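# Four arms unfold and latch a folding crate

## Task

Unfold the crate that lies collapsed on the floor so that each of its four walls stands up and each of its four corner latches is engaged.

## Robot and tools

Robots: four i2rt Big YAM arms (arm1 to arm4), each with six revolute joints and a two-finger gripper. Each arm has a wrist camera that looks at its fingertips. A hand reaches roughly 1.0 m from its joint-1 axis. Each foot (base_link) faces along its own +x.

Foot poses in the scene frame (m, quaternion wxyz): arm1 (-0.344, +0.564, +0.400), (+0.769, -0.004, +0.000, -0.639). arm2 (-0.347, -0.575, +0.384), (+0.754, +0.000, +0.000, +0.657). arm3 (+0.320, +0.573, +0.372), (+0.627, +0.001, -0.001, -0.779). arm4 (+0.356, -0.566, +0.334), (+0.630, +0.000, +0.000, +0.777).

Frame: one scene frame in metres. The origin is on the floor and +z points up. "hand" is the point between the finger pads, about 1 cm behind the tips. The fingers point along the hand's +z, and they open and close along its y. The printed hand position can be off, more so at long reach. hand_target is where the hand would be at the joint targets the drive currently holds.

Tool move: runs one action. Each arm has its own optional object, arm1 to arm4, and all of them start together. Inside an arm's object:
- joints: a dict by name of absolute targets. joint1_rad -2.879..2.879 turns the arm about its foot; positive is counter-clockwise from above, and 0 points along the foot's +x. joint2_rad 0..3.141 is the shoulder; 0 points the upper arm backward, and larger values raise it up and then forward. joint3_rad 0..3.019 is the elbow; 0 is folded and larger values open it. joint4_rad -1.692..1.57 pitches the hand; positive tilts the fingers up. joint5_rad -1.57..1.57 swings the hand sideways; positive goes to the arm's right. joint6_rad -2.094..2.094 rolls the hand; positive is clockwise viewed from behind. gripper_m 0..0.093 m is the fingertip gap. The joint values are radians; gripper_m is metres.
- target: a list of 7 numbers [x, y, z, qw, qx, qy, qz]. It is an absolute hand pose in the scene frame, in metres with a unit quaternion, in the same format as the printed "hand" line. The hand moves in a straight line to it, starting from its hand_target. If target is given, joints may contain only gripper_m; anything else gets the call refused.
- speed: the top hand speed along the path, 0.002..0.5 m/s, default 0.25. Rotation is capped at twice this value in rad/s.
- min_time_s: 0.1..8 s, used with joints. It sets the shortest duration of that arm's joint motions. A very short value makes the motion faster, up to the motors' rated speed.
- cameras: a list of names from arm1_cam_wrist..arm4_cam_wrist, cam_high, cam_low, or ["all"]. [] means no images.
Calling move with no action returns the full state of every arm plus all images.

How motion behaves: under joints, each joint runs at its own full speed, so the hand can sweep wide and strike hard. A stretched, fast arm can overshoot its target by about 30 degrees, and more when loaded. Hand paths within one action finish at the same moment, and any path ends after 10 s. The controller keeps each path pose within 100 mm and 20 degrees of the measured pose. Paths do not avoid obstacles or other arms. The hand lags its path, can drift from it, and can exceed speed when the arm is near straight. An arm left out of a call may still be driving toward an earlier target. A very small move might not begin. The arms do not stop on contact; they keep pushing.

Result lines: "move" lists the arms that got a motion. "as last shown" marks an arm that got no command; its status reads "not commanded". "pictures" gives the image order. A hand counts as done within 1 cm and 2 degrees. off_target means the arm is resting short of its target and may still push. time_out is a stop: a joint did not finish, it keeps a nearer target and pushes on, and on_its_own shows that target. "joint command not followed" or "pose unreachable" means a safety check is withholding arm targets; the gripper command still runs. After not_followed the hand target is discarded. The check does not prevent fingers, gripper housings or wrist cameras of two arms from meeting. Joint velocities are in rad/s (m/s for the gripper); "within noise" means the arm is still. Joint torques are the drive outputs in N m, in joint order. They carry offsets and noise, are positive toward larger angles, and numbers 3 and 4 wrap at ±28. If a call is refused or a stop hits it, your later move, wait and finished_scene calls in that reply are skipped.

Gripper: in free air, the reading is up to about 0.003 m wider than the real gap. When squeezing a hard part, it reads about 0.005 m under to 0.002 m over the part's width. Commanding a gap just below the touch width gives a light grip. Commanding 0.005 m or more below it gives full force, about 50-64 N per pad.

Other tools: wait(seconds 0..10, cameras) lets the scene run with no new commands. zoom_image(camera, region [x0,y0,x1,y1] in pixels, top-left origin, at most 504x504) enlarges part of the latest image from a camera that appeared in the newest results. Camera images are 672x504. read_manual(section "licences") only returns licence text. finished_scene(scene = current scene number) ends the scene permanently; the crate must stay set up with no help from the robots.

Avoid: hard presses or hits between two robots, which end the scene. Closing a gripper on another arm's fingers counts as such a press. No state line reports arm-to-arm contact. Also avoid dropping or flinging parts, letting go of moving parts, slamming into fixed or heavy things, and very hard pushes. Watch motor heat. Holding loads, long reach, or pushing at an unreachable pose heats the motors. A MOTOR HOT line appears at 85 °C. At 100 °C an OVER-TEMPERATURE FAULT drops that arm for 30-60 s or more. After it, resend every key marked limit_stop_at_motor_heat. The scene keeps running while you think, holding your last command.

Each tool is called after "Emit:" by a JSON object that holds its "op" and its "data", one argument or row to a line.

## Session

Emit:
{"op": "move", "data": {

}}

Scene clock: 0.00 s.
Joint torques (N m): no reading
Motor temperatures (°C): arm1=[26 28 28 24 27 23 24] | arm2=[24 25 23 24 28 27 25] | arm3=[26 24 27 24 26 24 27] | arm4=[25 26 26 31 26 25 27]
Heat: arm1: hottest joint2_rad 28 °C; arm2: hottest joint5_rad 28 °C; arm3: hottest joint3_rad 27 °C; arm4: hottest joint4_rad 31 °C.
Joint velocities: within noise
arm1.joint_positions: joint1_rad=-0.585 joint2_rad=+0.620 joint3_rad=+1.408 joint4_rad=-1.557 joint5_rad=+0.189 joint6_rad=-0.039 gripper_m=+0.09396
arm1.joint_status: not commanded
arm1.hand: x=-0.4492 y=+0.3975 z=+0.9079 quat_wxyz=(-0.135, -0.774, -0.490, +0.378) (m; scene frame)
arm1.hand_target: x=-0.4485 y=+0.3991 z=+0.9182 quat_wxyz=(-0.142, -0.770, -0.486, +0.388) (m; scene frame)
arm1.hand_status: not commanded
arm2.joint_positions: joint1_rad=+0.742 joint2_rad=+0.634 joint3_rad=+1.438 joint4_rad=-1.211 joint5_rad=-0.133 joint6_rad=-0.320 gripper_m=+0.09396
arm2.joint_status: not commanded
arm2.hand: x=-0.5072 y=-0.3840 z=+0.9710 quat_wxyz=(-0.284, +0.802, -0.229, -0.472) (m; scene frame)
arm2.hand_target: x=-0.5054 y=-0.3866 z=+0.9837 quat_wxyz=(-0.292, +0.795, -0.226, -0.481) (m; scene frame)
arm2.hand_status: not commanded
arm3.joint_positions: joint1_rad=+0.368 joint2_rad=+0.623 joint3_rad=+1.401 joint4_rad=-1.238 joint5_rad=-0.070 joint6_rad=+0.635 gripper_m=+0.09396
arm3.joint_status: not commanded
arm3.hand: x=+0.3681 y=+0.3300 z=+0.9365 quat_wxyz=(-0.499, -0.717, -0.455, +0.173) (m; scene frame)
arm3.hand_target: x=+0.3677 y=+0.3328 z=+0.9459 quat_wxyz=(-0.507, -0.712, -0.452, +0.176) (m; scene frame)
arm3.hand_status: not commanded
arm4.joint_positions: joint1_rad=+0.790 joint2_rad=+0.548 joint3_rad=+1.366 joint4_rad=-1.267 joint5_rad=+0.243 joint6_rad=-0.097 gripper_m=+0.09396
arm4.joint_status: not commanded
arm4.hand: x=+0.1990 y=-0.4148 z=+0.8936 quat_wxyz=(-0.270, +0.802, -0.261, -0.465) (m; scene frame)
arm4.hand_target: x=+0.2021 y=-0.4168 z=+0.9027 quat_wxyz=(-0.273, +0.796, -0.260, -0.474) (m; scene frame)
arm4.hand_status: not commanded
pictures: arm1_cam_wrist, arm2_cam_wrist, arm3_cam_wrist, arm4_cam_wrist, cam_high, cam_low

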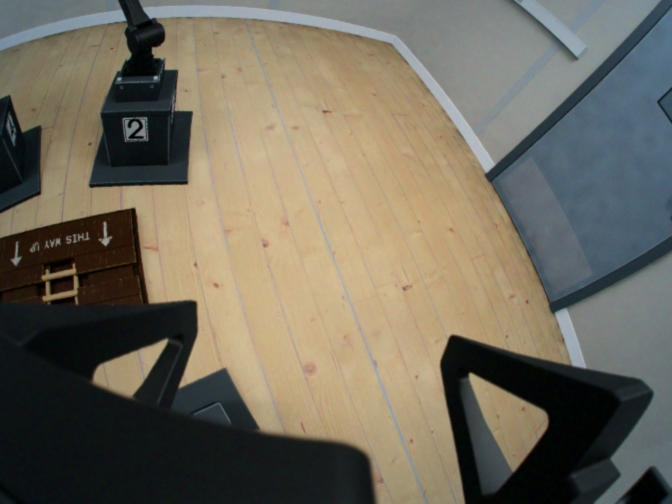

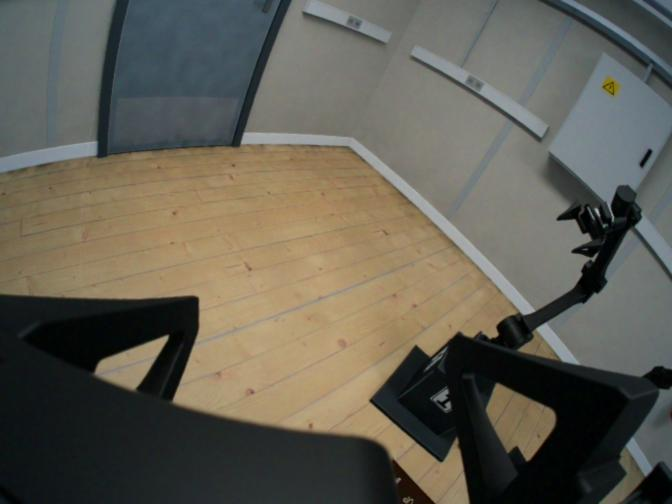

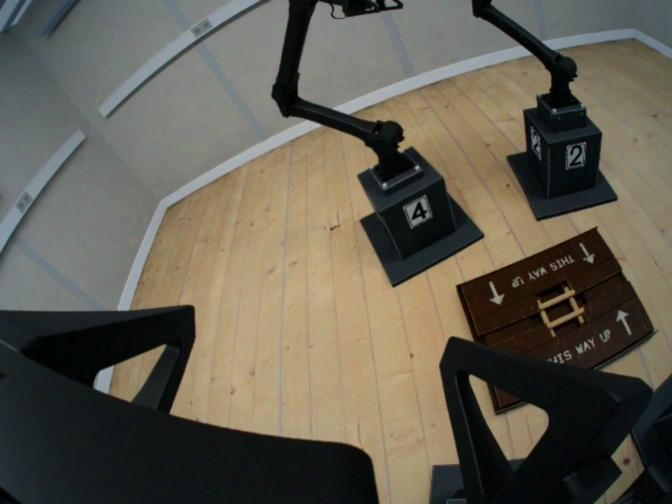

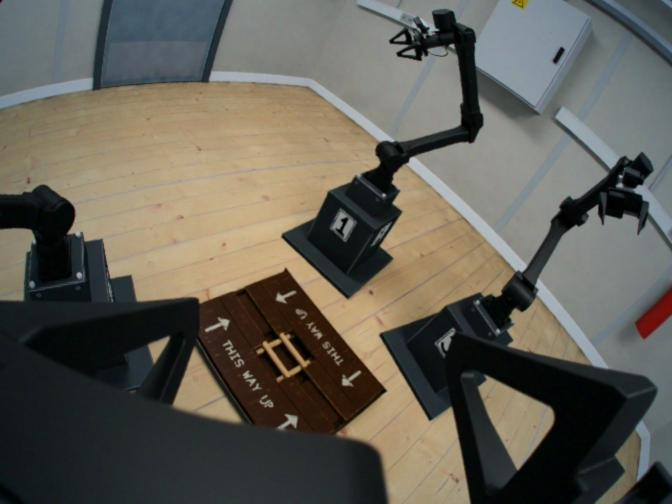

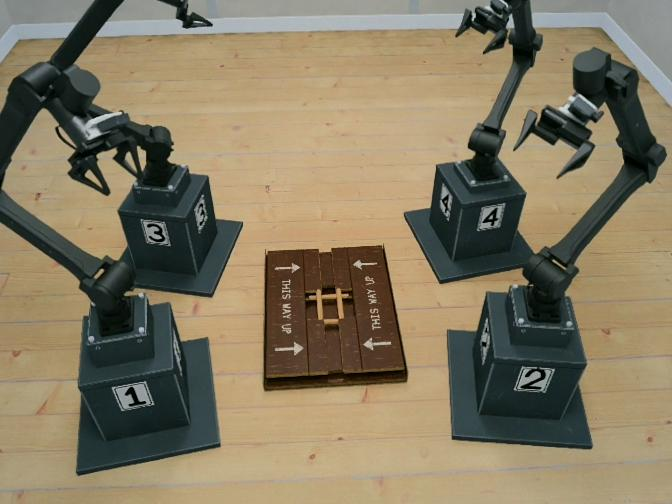

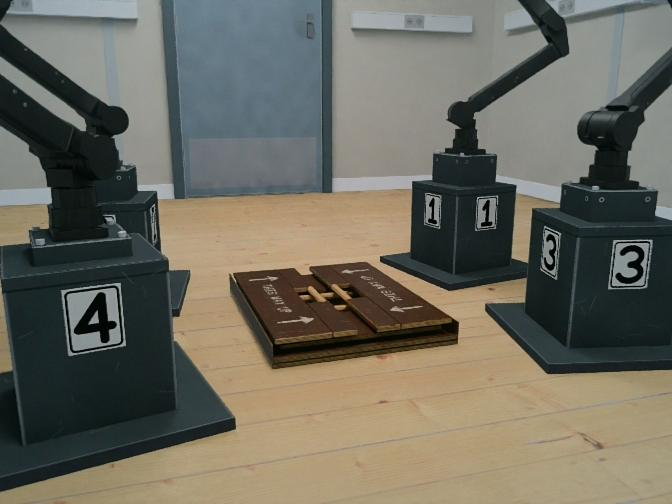

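Emit:
{"op": "zoom_image", "data": {
  "camera": "cam_high",
  "region": [240, 220, 430, 410]
}}

Emit:
{"op": "zoom_image", "data": {
  "camera": "cam_low",
  "region": [215, 240, 475, 380]
}}

Emit:
{"op": "zoom_image", "data": {
  "camera": "arm4_cam_wrist",
  "region": [180, 250, 400, 450]
}}

Scaled by 2.653 from the camera's image (finer frame: 960x720).

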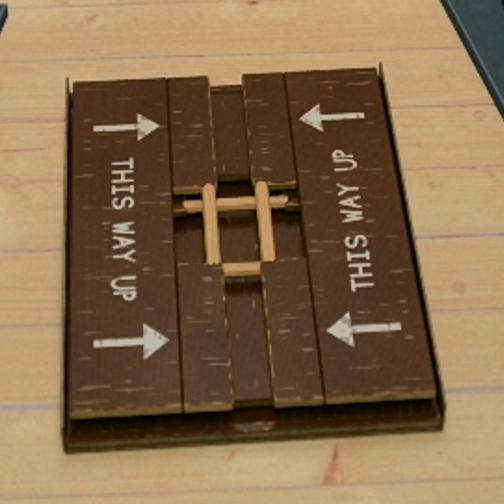

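Scaled by 1.938 from the camera's image (finer frame: 960x720).

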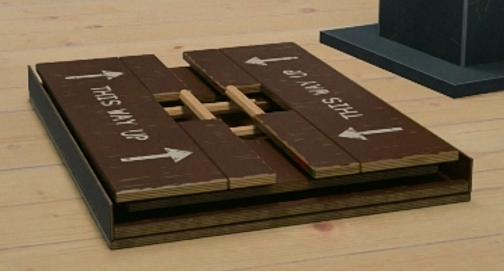

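Scaled by 2.291 from the camera's image (finer frame: 960x720).

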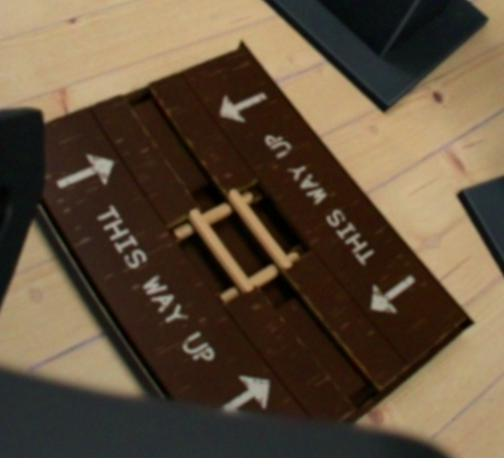

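Emit:
{"op": "move", "data": {
  "arm1": {"target": [0.0, 0.25, 0.55, 0, 0.7071, 0.7071, 0], "speed": 0.35},
  "arm4": {"target": [0.1, -0.3, 0.55, 0, 0.7071, -0.7071, 0], "speed": 0.35},
  "cameras": ["arm1_cam_wrist", "arm4_cam_wrist", "cam_high"]
}}

Scene clock: 23.17 s.
Joint torques (N m): arm1=[0.26 -16.38 11.45 0.61 0.11 -0.06] | arm2=[-0.15 1.32 7.76 1.81 -0.04 0] | arm3=[-0.44 -0.15 7.76 2.35 0.11 0.04] | arm4=[1.44 -9.7 10.37 -0.44 -0.13 0.27]
Motor temperatures (°C): arm1=[26 28 29 25 26 23 24] | arm2=[24 25 24 25 28 27 25] | arm3=[26 24 29 24 26 23 27] | arm4=[25 26 28 31 26 25 27]
Heat: arm1: hottest joint3_rad 29 °C; arm2: hottest joint5_rad 28 °C; arm3: hottest joint3_rad 29 °C; arm4: hottest joint4_rad 31 °C.
move: arm1 off_target; arm4 done
Joint velocities: within noise
arm1.joint_positions: joint1_rad=+0.636 joint2_rad=+1.602 joint3_rad=+1.252 joint4_rad=-1.295 joint5_rad=-0.004 joint6_rad=+0.835 gripper_m=+0.09396
arm1.joint_status: not commanded
arm1.hand: x=-0.0201 y=+0.2638 z=+0.5285 quat_wxyz=(+0.037, -0.712, -0.701, +0.004)
arm1.hand_target: x=-0.0020 y=+0.2527 z=+0.5481 quat_wxyz=(+0.007, -0.704, -0.710, +0.001)
arm1.hand_status: off_target (0.032 m and 4.4 deg from the pose sent, 0.593 m and 53.4 deg at the start; a joint's target at an end of its range on 18 of 88 steps)
arm2, arm3: as last shown
arm4.joint_positions: joint1_rad=+0.554 joint2_rad=+1.317 joint3_rad=+1.175 joint4_rad=-1.437 joint5_rad=-0.006 joint6_rad=+0.748 gripper_m=+0.09396
arm4.joint_status: not commanded
arm4.hand: x=+0.1013 y=-0.3002 z=+0.5465 quat_wxyz=(+0.003, +0.712, -0.702, +0.004)
arm4.hand_target: x=+0.1027 y=-0.2995 z=+0.5487 quat_wxyz=(+0.004, +0.704, -0.711, +0.005)
arm4.hand_status: done (0.004 m and 1.0 deg from the pose sent, 0.376 m and 82.6 deg at the start)

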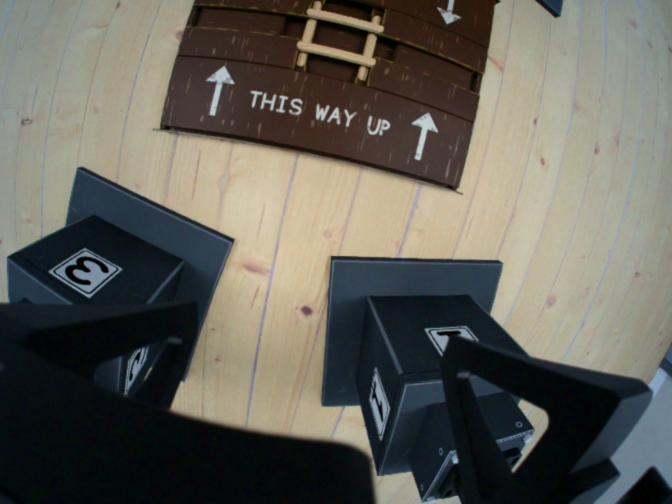

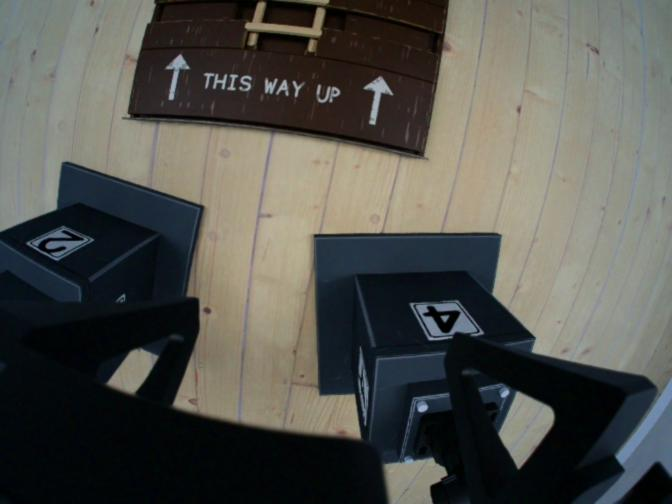

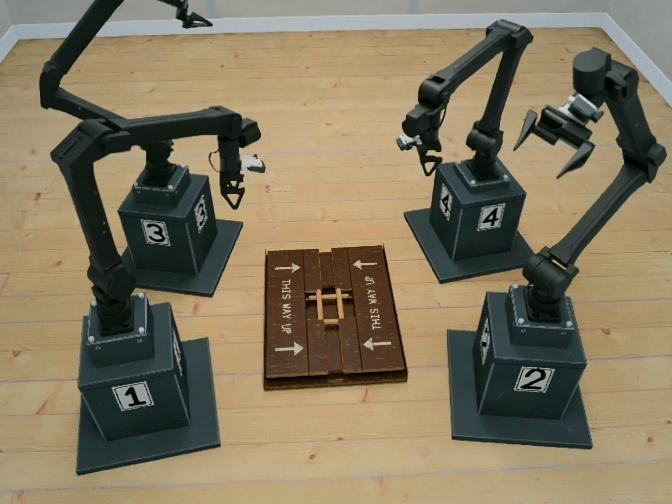

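Emit:
{"op": "zoom_image", "data": {
  "camera": "arm1_cam_wrist",
  "region": [150, 0, 510, 200]
}}

Emit:
{"op": "zoom_image", "data": {
  "camera": "arm4_cam_wrist",
  "region": [110, 0, 470, 200]
}}

Scaled by 1.400 from the camera's image (finer frame: 960x720).

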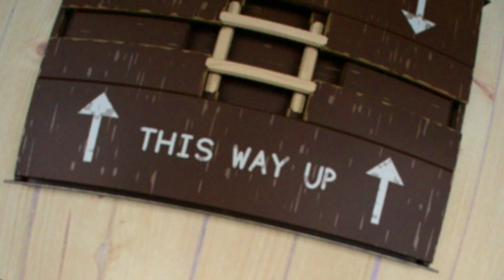

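Scaled by 1.400 from the camera's image (finer frame: 960x720).

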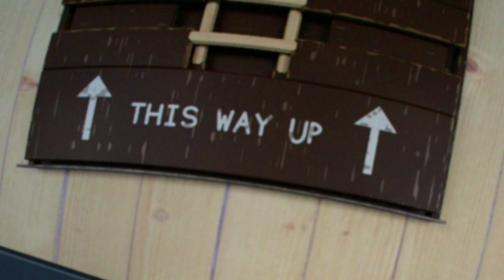

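Emit:
{"op": "move", "data": {
  "arm1": {"target": [-0.03, 0.05, 0.30, 0, 0.0262, 0.99966, 0], "speed": 0.35},
  "arm4": {"target": [-0.02, -0.27, 0.35, 0, 0.99966, -0.0262, 0], "speed": 0.35},
  "cameras": ["arm1_cam_wrist", "arm4_cam_wrist", "cam_high", "cam_low"]
}}

Scene clock: 49.40 s.
Joint torques (N m): arm1=[-1.26 -22.3 9.37 0.46 0.04 -0.03] | arm2=[-0.09 1.26 7.75 1.81 -0.04 0] | arm3=[-0.67 0.38 7.79 2.17 0.1 0.05] | arm4=[2.67 -13.57 10.07 0.27 -0.15 -0.11]
Motor temperatures (°C): arm1=[26 29 33 24 26 23 24] | arm2=[24 25 25 25 28 26 25] | arm3=[26 24 31 24 26 23 27] | arm4=[25 26 30 31 26 25 27]
Heat: arm1: hottest joint3_rad 33 °C; arm2: hottest joint5_rad 28 °C; arm3: hottest joint3_rad 31 °C; arm4: hottest joint4_rad 31 °C.
move: arm1 off_target; arm4 off_target
Joint velocities: within noise
arm1.joint_positions: joint1_rad=+0.372 joint2_rad=+2.214 joint3_rad=+1.489 joint4_rad=-0.882 joint5_rad=-0.004 joint6_rad=-0.946 gripper_m=+0.09397
arm1.joint_status: not commanded
arm1.hand: x=-0.0380 y=+0.0709 z=+0.2929 quat_wxyz=(+0.011, -0.034, -0.999, -0.013)
arm1.hand_target: x=-0.0315 y=+0.0523 z=+0.2992 quat_wxyz=(+0.001, -0.031, -1.000, +0.000)
arm1.hand_status: off_target (0.023 m and 2.2 deg from the pose sent, 0.313 m and 87.9 deg at the start)
arm2, arm3: as last shown
arm4.joint_positions: joint1_rad=+0.695 joint2_rad=+1.765 joint3_rad=+1.130 joint4_rad=-0.956 joint5_rad=+0.011 joint6_rad=-0.587 gripper_m=+0.09397
arm4.joint_status: not commanded
arm4.hand: x=-0.0071 y=-0.2769 z=+0.3492 quat_wxyz=(+0.001, +0.999, -0.041, +0.011)
arm4.hand_target: x=-0.0185 y=-0.2716 z=+0.3498 quat_wxyz=(-0.004, +1.000, -0.028, +0.003)
arm4.hand_status: off_target (0.015 m and 2.1 deg from the pose sent, 0.233 m and 86.2 deg at the start)

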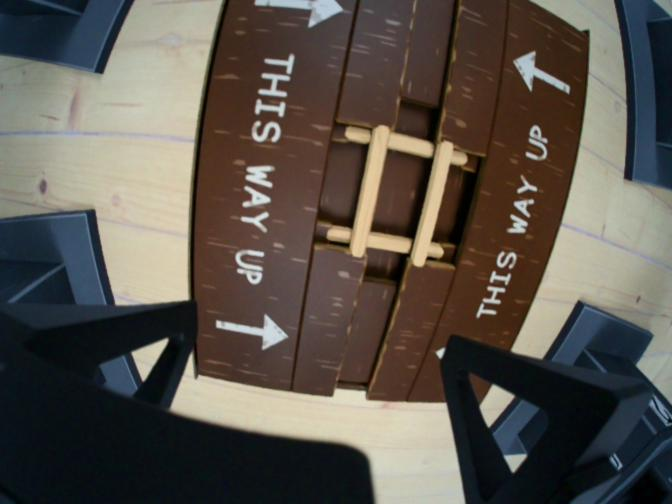

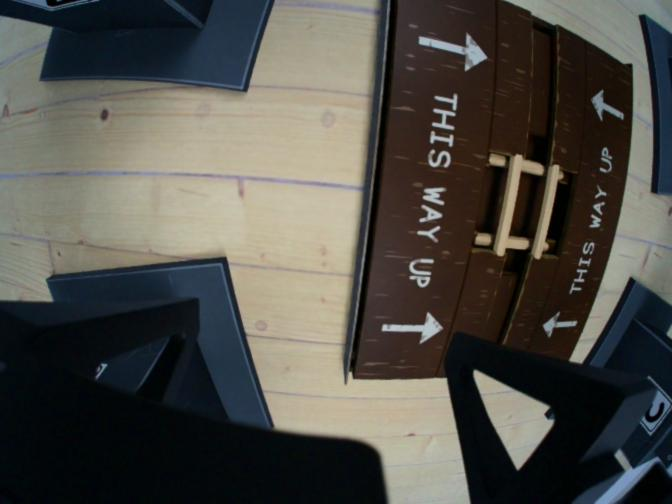

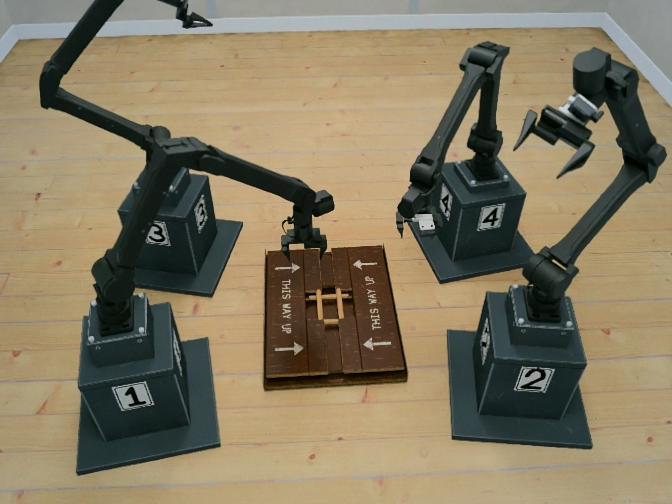

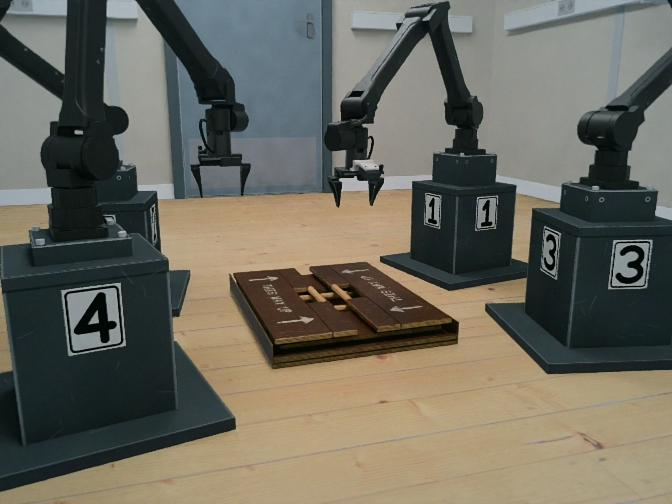

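Emit:
{"op": "move", "data": {
  "arm1": {"target": [-0.005, 0.017, 0.145, 0, 0.0262, 0.99966, 0], "speed": 0.25, "joints": {"gripper_m": 0.053}},
  "cameras": ["arm1_cam_wrist", "arm4_cam_wrist", "cam_low"]
}}

Scene clock: 66.33 s.
Joint torques (N m): arm1=[-0.56 -25.93 8.13 0.58 -0.02 -0.04] | arm2=[-0.03 1.26 7.73 1.8 -0.04 0] | arm3=[-0.62 0.62 7.77 2.3 0.12 0] | arm4=[2.2 -13.68 10.09 0.27 -0.15 -0.11]
Motor temperatures (°C): arm1=[26 30 34 24 26 23 24] | arm2=[24 25 25 25 28 26 25] | arm3=[26 24 31 24 26 23 27] | arm4=[25 26 30 31 26 25 27]
Heat: arm1: hottest joint3_rad 34 °C; arm2: hottest joint5_rad 28 °C; arm3: hottest joint3_rad 31 °C; arm4: hottest joint4_rad 31 °C.
move: arm1 off_target
Joint velocities: within noise
arm1.joint_positions: joint1_rad=+0.373 joint2_rad=+2.591 joint3_rad=+1.738 joint4_rad=-0.758 joint5_rad=-0.005 joint6_rad=-0.946 gripper_m=+0.05306
arm1.joint_status: all done
arm1.hand: x=-0.0163 y=+0.0360 z=+0.1362 quat_wxyz=(+0.012, -0.034, -0.999, -0.015)
arm1.hand_target: x=-0.0050 y=+0.0192 z=+0.1451 quat_wxyz=(+0.000, -0.026, -1.000, +0.000)
arm1.hand_status: off_target (0.024 m and 2.4 deg from the pose sent, 0.161 m and 2.2 deg at the start)
arm2, arm3: as last shown
arm4.joint_positions: joint1_rad=+0.689 joint2_rad=+1.765 joint3_rad=+1.130 joint4_rad=-0.956 joint5_rad=+0.011 joint6_rad=-0.588 gripper_m=+0.09397
arm4.joint_status: not commanded
arm4.hand: x=-0.0054 y=-0.2747 z=+0.3492 quat_wxyz=(+0.001, +0.999, -0.043, +0.011)
arm4.hand_target: x=-0.0167 y=-0.2693 z=+0.3498 quat_wxyz=(-0.004, +1.000, -0.031, +0.003)
arm4.hand_status: not commanded

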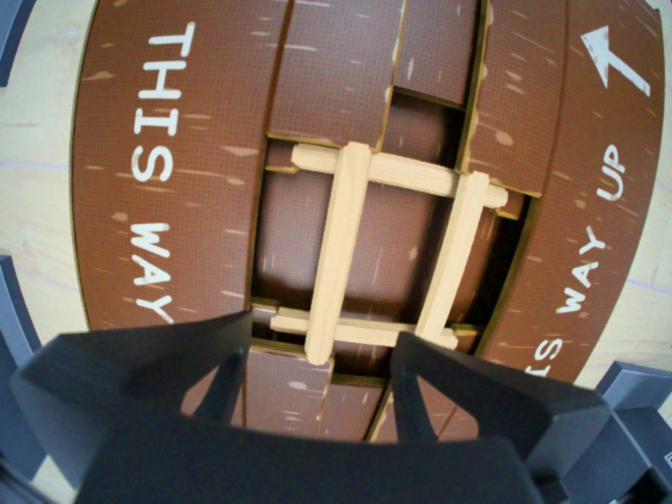

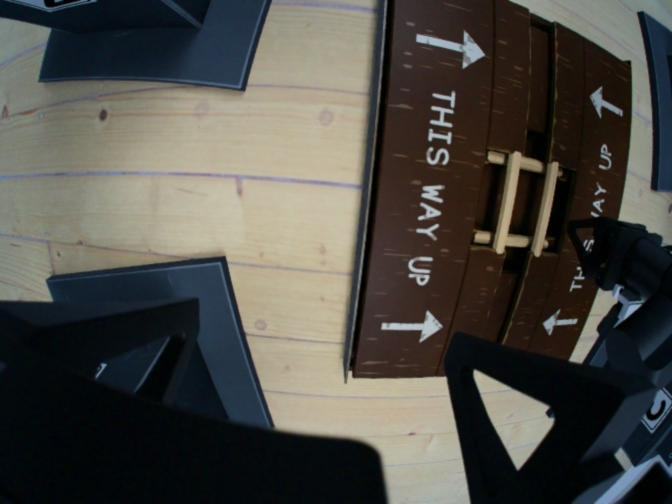

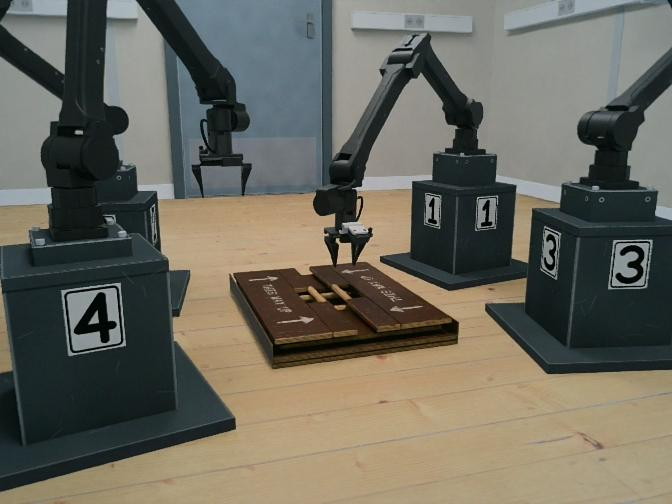

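Emit:
{"op": "move", "data": {
  "arm1": {"target": [-0.005, 0.014, 0.060, 0, 0.0262, 0.99966, 0], "speed": 0.15},
  "cameras": ["arm1_cam_wrist", "cam_low"]
}}

Scene clock: 75.93 s.
Joint torques (N m): arm1=[-0.03 -26.7 7.64 0.62 0.01 -0.06] | arm2=[-0.09 1.26 7.73 1.81 -0.04 0] | arm3=[-0.91 0.26 7.57 2.28 0.16 0] | arm4=[2.2 -13.68 10.09 0.25 -0.15 -0.11]
Motor temperatures (°C): arm1=[26 30 33 24 26 23 24] | arm2=[24 25 25 25 28 26 25] | arm3=[26 24 32 25 26 23 27] | arm4=[25 27 30 31 26 25 27]
Heat: arm1: hottest joint3_rad 33 °C; arm2: hottest joint5_rad 28 °C; arm3: hottest joint3_rad 32 °C; arm4: hottest joint4_rad 31 °C.
move: arm1 off_target
Joint velocities: within noise
arm1.joint_positions: joint1_rad=+0.373 joint2_rad=+2.780 joint3_rad=+1.871 joint4_rad=-0.703 joint5_rad=-0.005 joint6_rad=-0.949 gripper_m=+0.05306
arm1.joint_status: not commanded
arm1.hand: x=-0.0148 y=+0.0325 z=+0.0531 quat_wxyz=(+0.012, -0.032, -0.999, -0.015)
arm1.hand_target: x=-0.0050 y=+0.0141 z=+0.0612 quat_wxyz=(+0.000, -0.026, -1.000, +0.001)
arm1.hand_status: off_target (0.022 m and 2.3 deg from the pose sent, 0.080 m and 2.4 deg at the start)
arm2, arm3, arm4: as last shown

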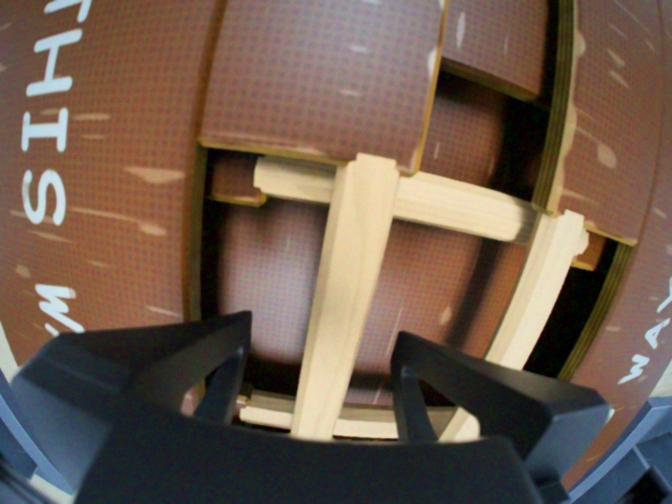

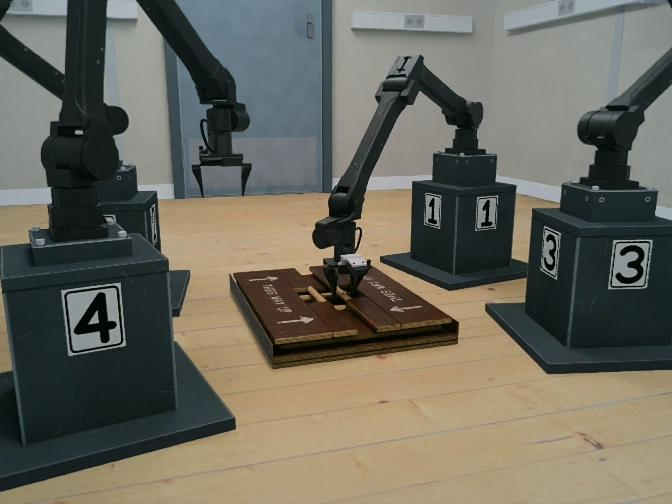

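Emit:
{"op": "move", "data": {
  "arm1": {"target": [-0.006, 0.013, 0.054, 0, 0.0262, 0.99966, 0], "speed": 0.1, "joints": {"gripper_m": 0.053}}
}}

Emit:
{"op": "move", "data": {
  "arm1": {"joints": {"gripper_m": 0.008}},
  "arm4": {"target": [0.0, -0.10, 0.30, 0, 0.99966, -0.0262, 0], "speed": 0.25, "joints": {"gripper_m": 0.053}},
  "cameras": ["arm1_cam_wrist", "arm4_cam_wrist"]
}}

Scene clock: 78.53 s.
Joint torques (N m): arm1=[-0.56 -24.41 7.79 0.75 -0.02 -0.04] | arm2=[-0.09 1.26 7.73 1.81 -0.04 0] | arm3=[-0.73 -0.03 7.73 2.3 0.15 -0.01] | arm4=[2.2 -13.74 10.1 0.27 -0.15 -0.11]
Motor temperatures (°C): arm1=[26 30 33 24 26 23 24] | arm2=[24 25 25 25 28 26 25] | arm3=[26 24 32 25 26 23 27] | arm4=[25 27 30 31 26 25 27]
Heat: arm1: hottest joint3_rad 33 °C; arm2: hottest joint5_rad 28 °C; arm3: hottest joint3_rad 32 °C; arm4: hottest joint4_rad 31 °C.
move: arm1 off_target
Joint velocities: within noise
arm1.joint_positions: joint1_rad=+0.373 joint2_rad=+2.780 joint3_rad=+1.884 joint4_rad=-0.703 joint5_rad=-0.005 joint6_rad=-0.951 gripper_m=+0.05306
arm1.joint_status: all done
arm1.hand: x=-0.0113 y=+0.0268 z=+0.0559 quat_wxyz=(+0.008, -0.031, -0.999, -0.010)
arm1.hand_target: x=-0.0065 y=+0.0139 z=+0.0539 quat_wxyz=(+0.000, -0.026, -1.000, +0.000)
arm1.hand_status: off_target (0.015 m and 1.6 deg from the pose sent, 0.021 m and 2.3 deg at the start)
arm2, arm3, arm4: as last shown
pictures: none

Scene clock: 80.10 s.
Joint torques (N m): arm1=[-0.67 -25.05 7.83 1.14 0.11 -0.01] | arm2=[-0.09 1.2 7.75 1.81 -0.04 0] | arm3=[-0.56 -0.21 7.72 2.4 0.1 -0.02] | arm4=[1.73 -17.73 11.77 -0.54 -0.22 -0.11]
Motor temperatures (°C): arm1=[26 30 33 24 26 23 24] | arm2=[24 25 25 25 28 26 25] | arm3=[26 24 32 25 26 23 27] | arm4=[25 27 30 31 26 25 27]
Heat: arm1: hottest joint3_rad 33 °C; arm2: hottest joint5_rad 28 °C; arm3: hottest joint3_rad 32 °C; arm4: hottest joint4_rad 31 °C.
move: arm1 off_target; arm4 off_target
Joint velocities: within noise
arm1.joint_positions: joint1_rad=+0.373 joint2_rad=+2.781 joint3_rad=+1.884 joint4_rad=-0.710 joint5_rad=-0.016 joint6_rad=-0.951 gripper_m=+0.01681
arm1.joint_status: gripper_m off_target (ended at +0.01684, target +0.00800)
arm1.hand: x=-0.0111 y=+0.0300 z=+0.0550 quat_wxyz=(+0.006, -0.031, -0.999, -0.017)
arm1.hand_target: x=-0.0056 y=+0.0151 z=+0.0532 quat_wxyz=(-0.003, -0.026, -1.000, -0.003)
arm1.hand_status: not commanded
arm2, arm3: as last shown
arm4.joint_positions: joint1_rad=+0.451 joint2_rad=+2.065 joint3_rad=+1.452 joint4_rad=-0.970 joint5_rad=-0.001 joint6_rad=-0.846 gripper_m=+0.05307
arm4.joint_status: all done
arm4.hand: x=+0.0065 y=-0.1149 z=+0.2983 quat_wxyz=(+0.005, +0.999, -0.033, +0.003)
arm4.hand_target: x=-0.0042 y=-0.1054 z=+0.2991 quat_wxyz=(+0.001, +1.000, -0.022, -0.001)
arm4.hand_status: off_target (0.016 m and 1.0 deg from the pose sent, 0.182 m and 2.3 deg at the start)

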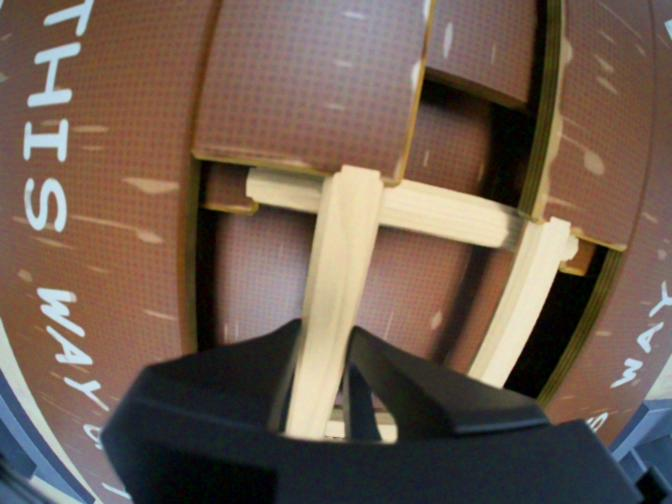

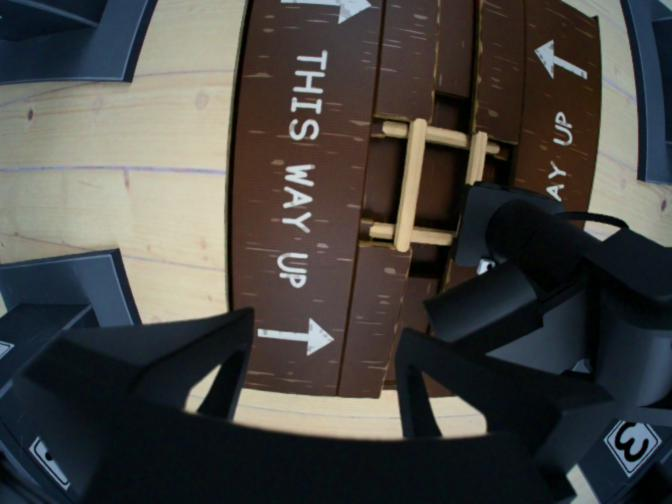

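Emit:
{"op": "move", "data": {
  "arm1": {"target": [-0.005, 0.046, 0.142, 0, 0.0262, 0.99966, 0], "speed": 0.15},
  "cameras": ["arm1_cam_wrist", "arm4_cam_wrist", "cam_low", "cam_high"]
}}

Scene clock: 89.03 s.
Joint torques (N m): arm1=[0.15 -28.98 4.21 -0.79 -0.02 0.14] | arm2=[-0.03 1.26 7.73 1.8 -0.04 0] | arm3=[-0.67 0.09 7.75 2.39 0.14 0.01] | arm4=[2.08 -17.73 11.77 -0.54 -0.22 -0.11]
Motor temperatures (°C): arm1=[26 31 33 24 26 23 25] | arm2=[24 25 26 25 28 26 25] | arm3=[26 24 32 25 26 23 27] | arm4=[25 27 31 31 26 25 27]
Heat: arm1: hottest joint3_rad 33 °C; arm2: hottest joint5_rad 28 °C; arm3: hottest joint3_rad 32 °C; arm4: hottest joint3_rad 31 °C.
move: arm1 off_target
Joint velocities: within noise
arm1.joint_positions: joint1_rad=+0.386 joint2_rad=+2.596 joint3_rad=+1.697 joint4_rad=-0.660 joint5_rad=+0.002 joint6_rad=-0.943 gripper_m=+0.01622
arm1.joint_status: not commanded
arm1.hand: x=-0.0110 y=+0.0393 z=+0.1231 quat_wxyz=(+0.000, -0.029, -1.000, +0.009)
arm1.hand_target: x=-0.0042 y=+0.0425 z=+0.1418 quat_wxyz=(+0.001, -0.026, -1.000, +0.006)
arm1.hand_status: off_target (0.021 m and 1.0 deg from the pose sent, 0.089 m and 2.2 deg at the start)
arm2, arm3: as last shown
arm4.joint_positions: joint1_rad=+0.441 joint2_rad=+2.065 joint3_rad=+1.452 joint4_rad=-0.970 joint5_rad=-0.001 joint6_rad=-0.847 gripper_m=+0.05307
arm4.joint_status: not commanded
arm4.hand: x=+0.0114 y=-0.1111 z=+0.2983 quat_wxyz=(+0.005, +0.999, -0.038, +0.003)
arm4.hand_target: x=+0.0008 y=-0.1015 z=+0.2991 quat_wxyz=(+0.001, +1.000, -0.026, -0.001)
arm4.hand_status: not commanded
pictures: arm1_cam_wrist, arm4_cam_wrist, cam_high, cam_low

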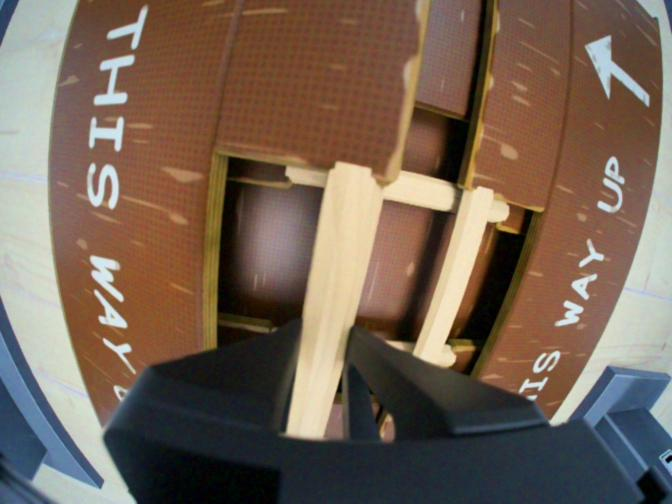

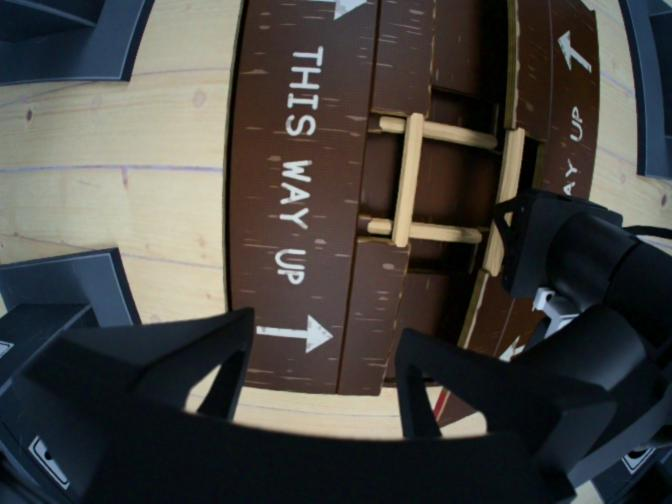

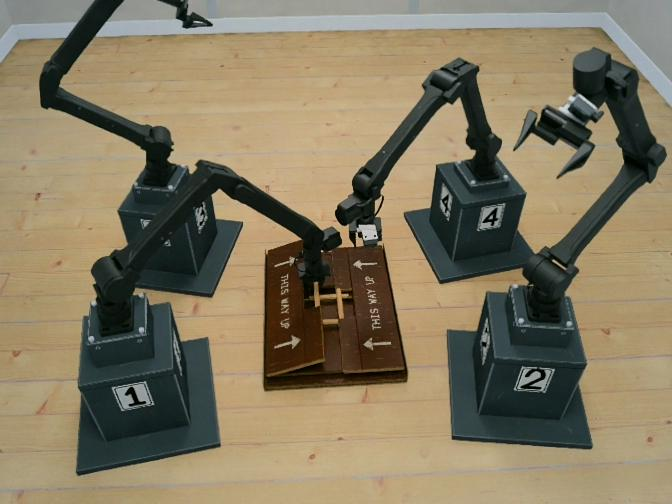

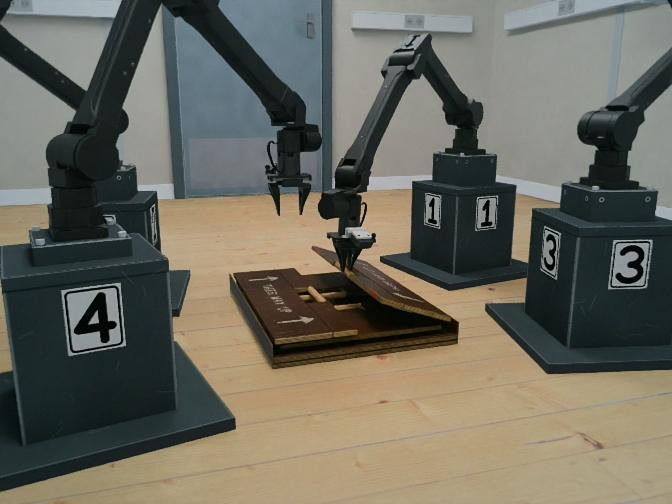

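Emit:
{"op": "move", "data": {
  "arm1": {"target": [-0.002, 0.096, 0.200, 0, 0.0262, 0.99966, 0], "speed": 0.2}
}}

Emit:
{"op": "move", "data": {
  "arm1": {"target": [0.001, 0.165, 0.238, 0, 0.0262, 0.99966, 0], "speed": 0.2},
  "arm4": {"target": [-0.035, -0.035, 0.15, 0, 0.99966, -0.0262, 0], "speed": 0.2},
  "cameras": ["arm1_cam_wrist", "arm4_cam_wrist", "cam_low", "cam_high"]
}}

Scene clock: 92.33 s.
Joint torques (N m): arm1=[0.97 -24.82 4.23 -0.16 -0.13 0.22] | arm2=[-0.09 1.32 7.75 1.78 -0.04 0] | arm3=[-0.56 -0.38 7.75 2.37 0.12 0.01] | arm4=[2.08 -17.79 11.77 -0.55 -0.22 -0.11]
Motor temperatures (°C): arm1=[26 31 33 24 26 23 25] | arm2=[24 25 26 25 28 26 25] | arm3=[26 24 32 25 26 23 27] | arm4=[25 28 31 31 26 25 27]
Heat: arm1: hottest joint3_rad 33 °C; arm2: hottest joint5_rad 28 °C; arm3: hottest joint3_rad 32 °C; arm4: hottest joint3_rad 31 °C.
move: arm1 off_target
Joint velocities: within noise
arm1.joint_positions: joint1_rad=+0.421 joint2_rad=+2.384 joint3_rad=+1.489 joint4_rad=-0.663 joint5_rad=-0.001 joint6_rad=-0.900 gripper_m=+0.01304
arm1.joint_status: not commanded
arm1.on_its_own: gripper_m moved -0.00318 toward your old target +0.00800
arm1.hand: x=-0.0120 y=+0.0812 z=+0.1963 quat_wxyz=(-0.002, -0.033, -0.999, +0.008)
arm1.hand_target: x=-0.0076 y=+0.0915 z=+0.2003 quat_wxyz=(+0.001, -0.031, -1.000, +0.001)
arm1.hand_status: off_target (0.018 m and 1.2 deg from the pose sent, 0.096 m and 1.0 deg at the start)
arm2.joint_positions: joint1_rad=+0.742 joint2_rad=+0.634 joint3_rad=+1.438 joint4_rad=-1.211 joint5_rad=-0.133 joint6_rad=-0.320 gripper_m=+0.09396
arm2.joint_status: not commanded
arm2.hand: x=-0.5072 y=-0.3840 z=+0.9710 quat_wxyz=(-0.284, +0.802, -0.229, -0.472)
arm2.hand_target: x=-0.5054 y=-0.3866 z=+0.9837 quat_wxyz=(-0.292, +0.795, -0.226, -0.481)
arm2.hand_status: not commanded
arm3.joint_positions: joint1_rad=+0.368 joint2_rad=+0.623 joint3_rad=+1.401 joint4_rad=-1.238 joint5_rad=-0.070 joint6_rad=+0.635 gripper_m=+0.09396
arm3.joint_status: not commanded
arm3.hand: x=+0.3681 y=+0.3300 z=+0.9365 quat_wxyz=(-0.499, -0.717, -0.455, +0.173)
arm3.hand_target: x=+0.3677 y=+0.3328 z=+0.9459 quat_wxyz=(-0.507, -0.712, -0.452, +0.176)
arm3.hand_status: not commanded
arm4: as last shown
pictures: none

Scene clock: 94.07 s.
Joint torques (N m): arm1=[-0.73 -22.95 4.59 0.61 0.05 0.2] | arm2=[-0.03 1.26 7.75 1.81 -0.04 0] | arm3=[-0.97 0.15 7.76 2.41 0.13 0.01] | arm4=[0.67 -21.83 10.84 -0.21 -0.1 -0.11]
Motor temperatures (°C): arm1=[26 31 32 24 26 23 25] | arm2=[24 25 26 25 28 26 25] | arm3=[26 24 32 25 26 23 27] | arm4=[25 28 31 31 26 25 27]
Heat: arm1: hottest joint3_rad 32 °C; arm2: hottest joint5_rad 28 °C; arm3: hottest joint3_rad 32 °C; arm4: hottest joint3_rad 31 °C.
move: arm1 off_target; arm4 off_target
Joint velocities: within noise
arm1.joint_positions: joint1_rad=+0.542 joint2_rad=+2.222 joint3_rad=+1.275 joint4_rad=-0.646 joint5_rad=-0.007 joint6_rad=-0.829 gripper_m=+0.00806
arm1.joint_status: not commanded
arm1.on_its_own: gripper_m moved -0.00498 to your old target +0.00800
arm1.hand: x=+0.0030 y=+0.1730 z=+0.2330 quat_wxyz=(+0.008, -0.007, -1.000, -0.008)
arm1.hand_target: x=+0.0039 y=+0.1699 z=+0.2385 quat_wxyz=(+0.003, -0.016, -1.000, -0.003)
arm1.hand_status: off_target (0.010 m and 2.5 deg from the pose sent, 0.095 m and 1.2 deg at the start)
arm2, arm3: as last shown
arm4.joint_positions: joint1_rad=+0.435 joint2_rad=+2.464 joint3_rad=+1.756 joint4_rad=-0.877 joint5_rad=-0.001 joint6_rad=-0.864 gripper_m=+0.05307
arm4.joint_status: not commanded
arm4.hand: x=-0.0308 y=-0.0489 z=+0.1530 quat_wxyz=(+0.006, +0.999, -0.032, +0.004)
arm4.hand_target: x=-0.0337 y=-0.0364 z=+0.1499 quat_wxyz=(+0.000, +1.000, -0.027, +0.000)
arm4.hand_status: off_target (0.015 m and 1.1 deg from the pose sent, 0.173 m and 1.5 deg at the start)
pictures: arm1_cam_wrist, arm4_cam_wrist, cam_high, cam_low

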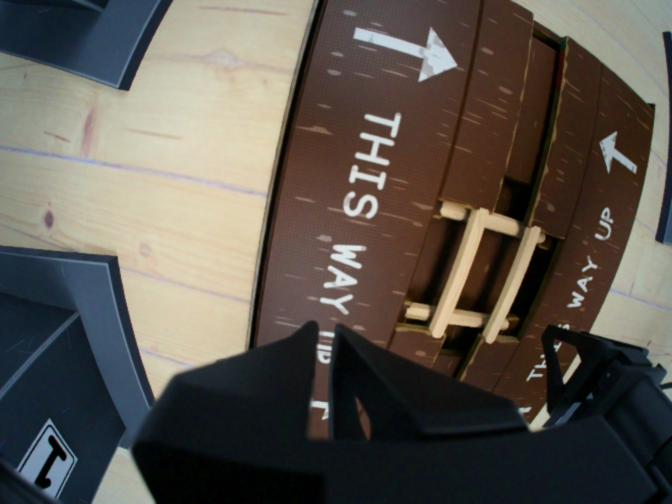

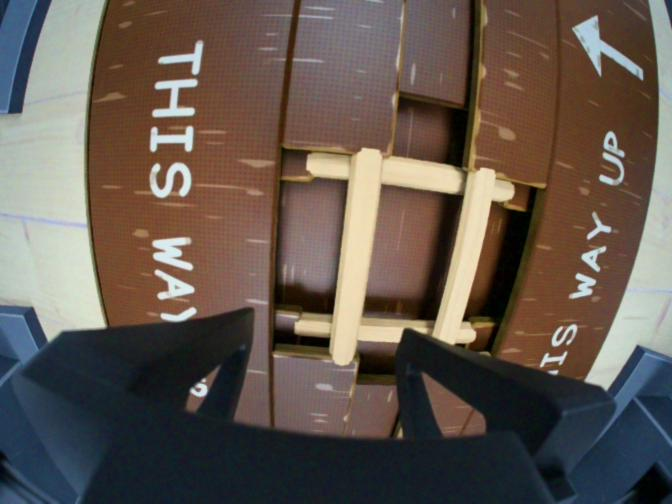

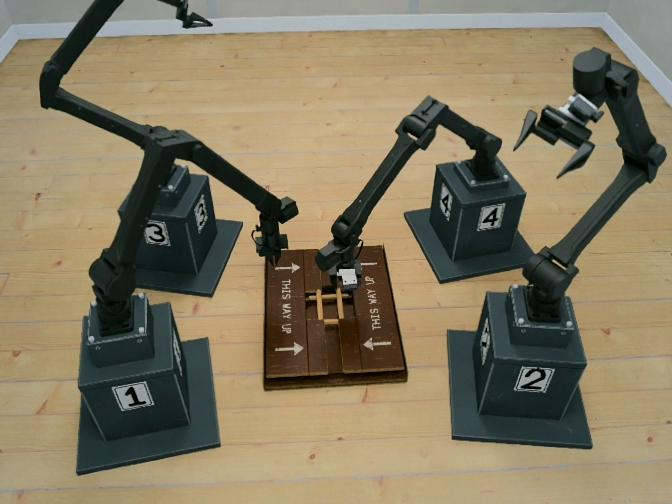

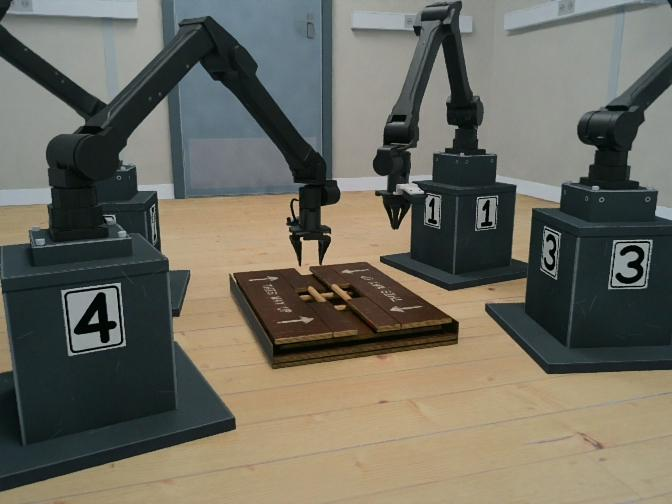

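Emit:
{"op": "move", "data": {
  "arm4": {"target": [-0.029, -0.0165, 0.048, 0, 0.99966, -0.0262, 0], "speed": 0.2},
  "arm1": {"target": [0.0, 0.2, 0.32, 0, 0.0262, 0.99966, 0], "speed": 0.2, "joints": {"gripper_m": 0.053}},
  "cameras": ["arm1_cam_wrist", "arm4_cam_wrist", "cam_low"]
}}

Scene clock: 119.77 s.
Joint torques (N m): arm1=[0.26 -19.72 5.35 0.2 0.05 0.2] | arm2=[-0.09 1.32 7.75 1.83 -0.04 0] | arm3=[-0.79 0.26 7.72 2.28 0.12 0.04] | arm4=[1.44 -23.53 9.99 -0.18 -0.11 -0.11]
Motor temperatures (°C): arm1=[26 31 32 24 26 23 24] | arm2=[24 25 26 25 27 26 25] | arm3=[26 24 32 24 26 23 27] | arm4=[25 29 31 30 26 25 27]
Heat: arm1: hottest joint3_rad 32 °C; arm2: hottest joint5_rad 27 °C; arm3: hottest joint3_rad 32 °C; arm4: hottest joint3_rad 31 °C.
move: arm1 done; arm4 off_target
Joint velocities: within noise
arm1.joint_positions: joint1_rad=+0.563 joint2_rad=+1.996 joint3_rad=+1.186 joint4_rad=-0.744 joint5_rad=-0.007 joint6_rad=-0.777 gripper_m=+0.05294
arm1.joint_status: all done
arm1.hand: x=+0.0011 y=+0.1926 z=+0.3229 quat_wxyz=(-0.005, -0.023, -1.000, +0.006)
arm1.hand_target: x=+0.0003 y=+0.1990 z=+0.3200 quat_wxyz=(+0.000, -0.026, -1.000, +0.001)
arm1.hand_status: done (0.008 m and 1.0 deg from the pose sent, 0.091 m and 2.5 deg at the start)
arm2, arm3: as last shown
arm4.joint_positions: joint1_rad=+0.410 joint2_rad=+2.700 joint3_rad=+1.912 joint4_rad=-0.804 joint5_rad=-0.001 joint6_rad=-0.889 gripper_m=+0.05307
arm4.joint_status: not commanded
arm4.hand: x=-0.0247 y=-0.0302 z=+0.0465 quat_wxyz=(+0.009, +0.999, -0.032, +0.006)
arm4.hand_target: x=-0.0294 y=-0.0183 z=+0.0477 quat_wxyz=(+0.000, +1.000, -0.025, +0.000)
arm4.hand_status: off_target (0.014 m and 1.4 deg from the pose sent, 0.110 m and 1.1 deg at the start)

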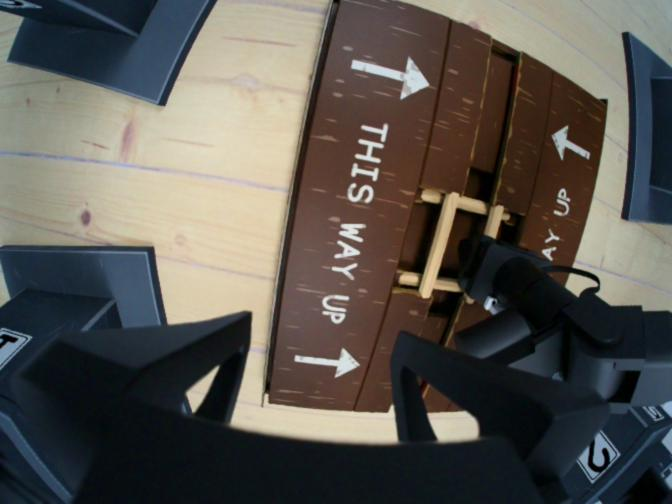

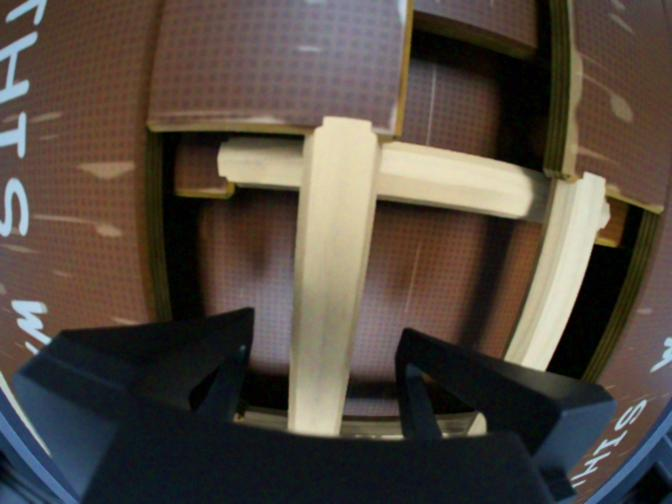

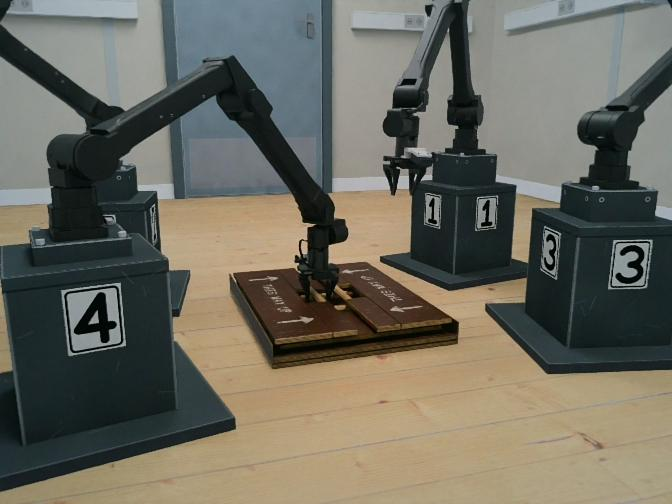

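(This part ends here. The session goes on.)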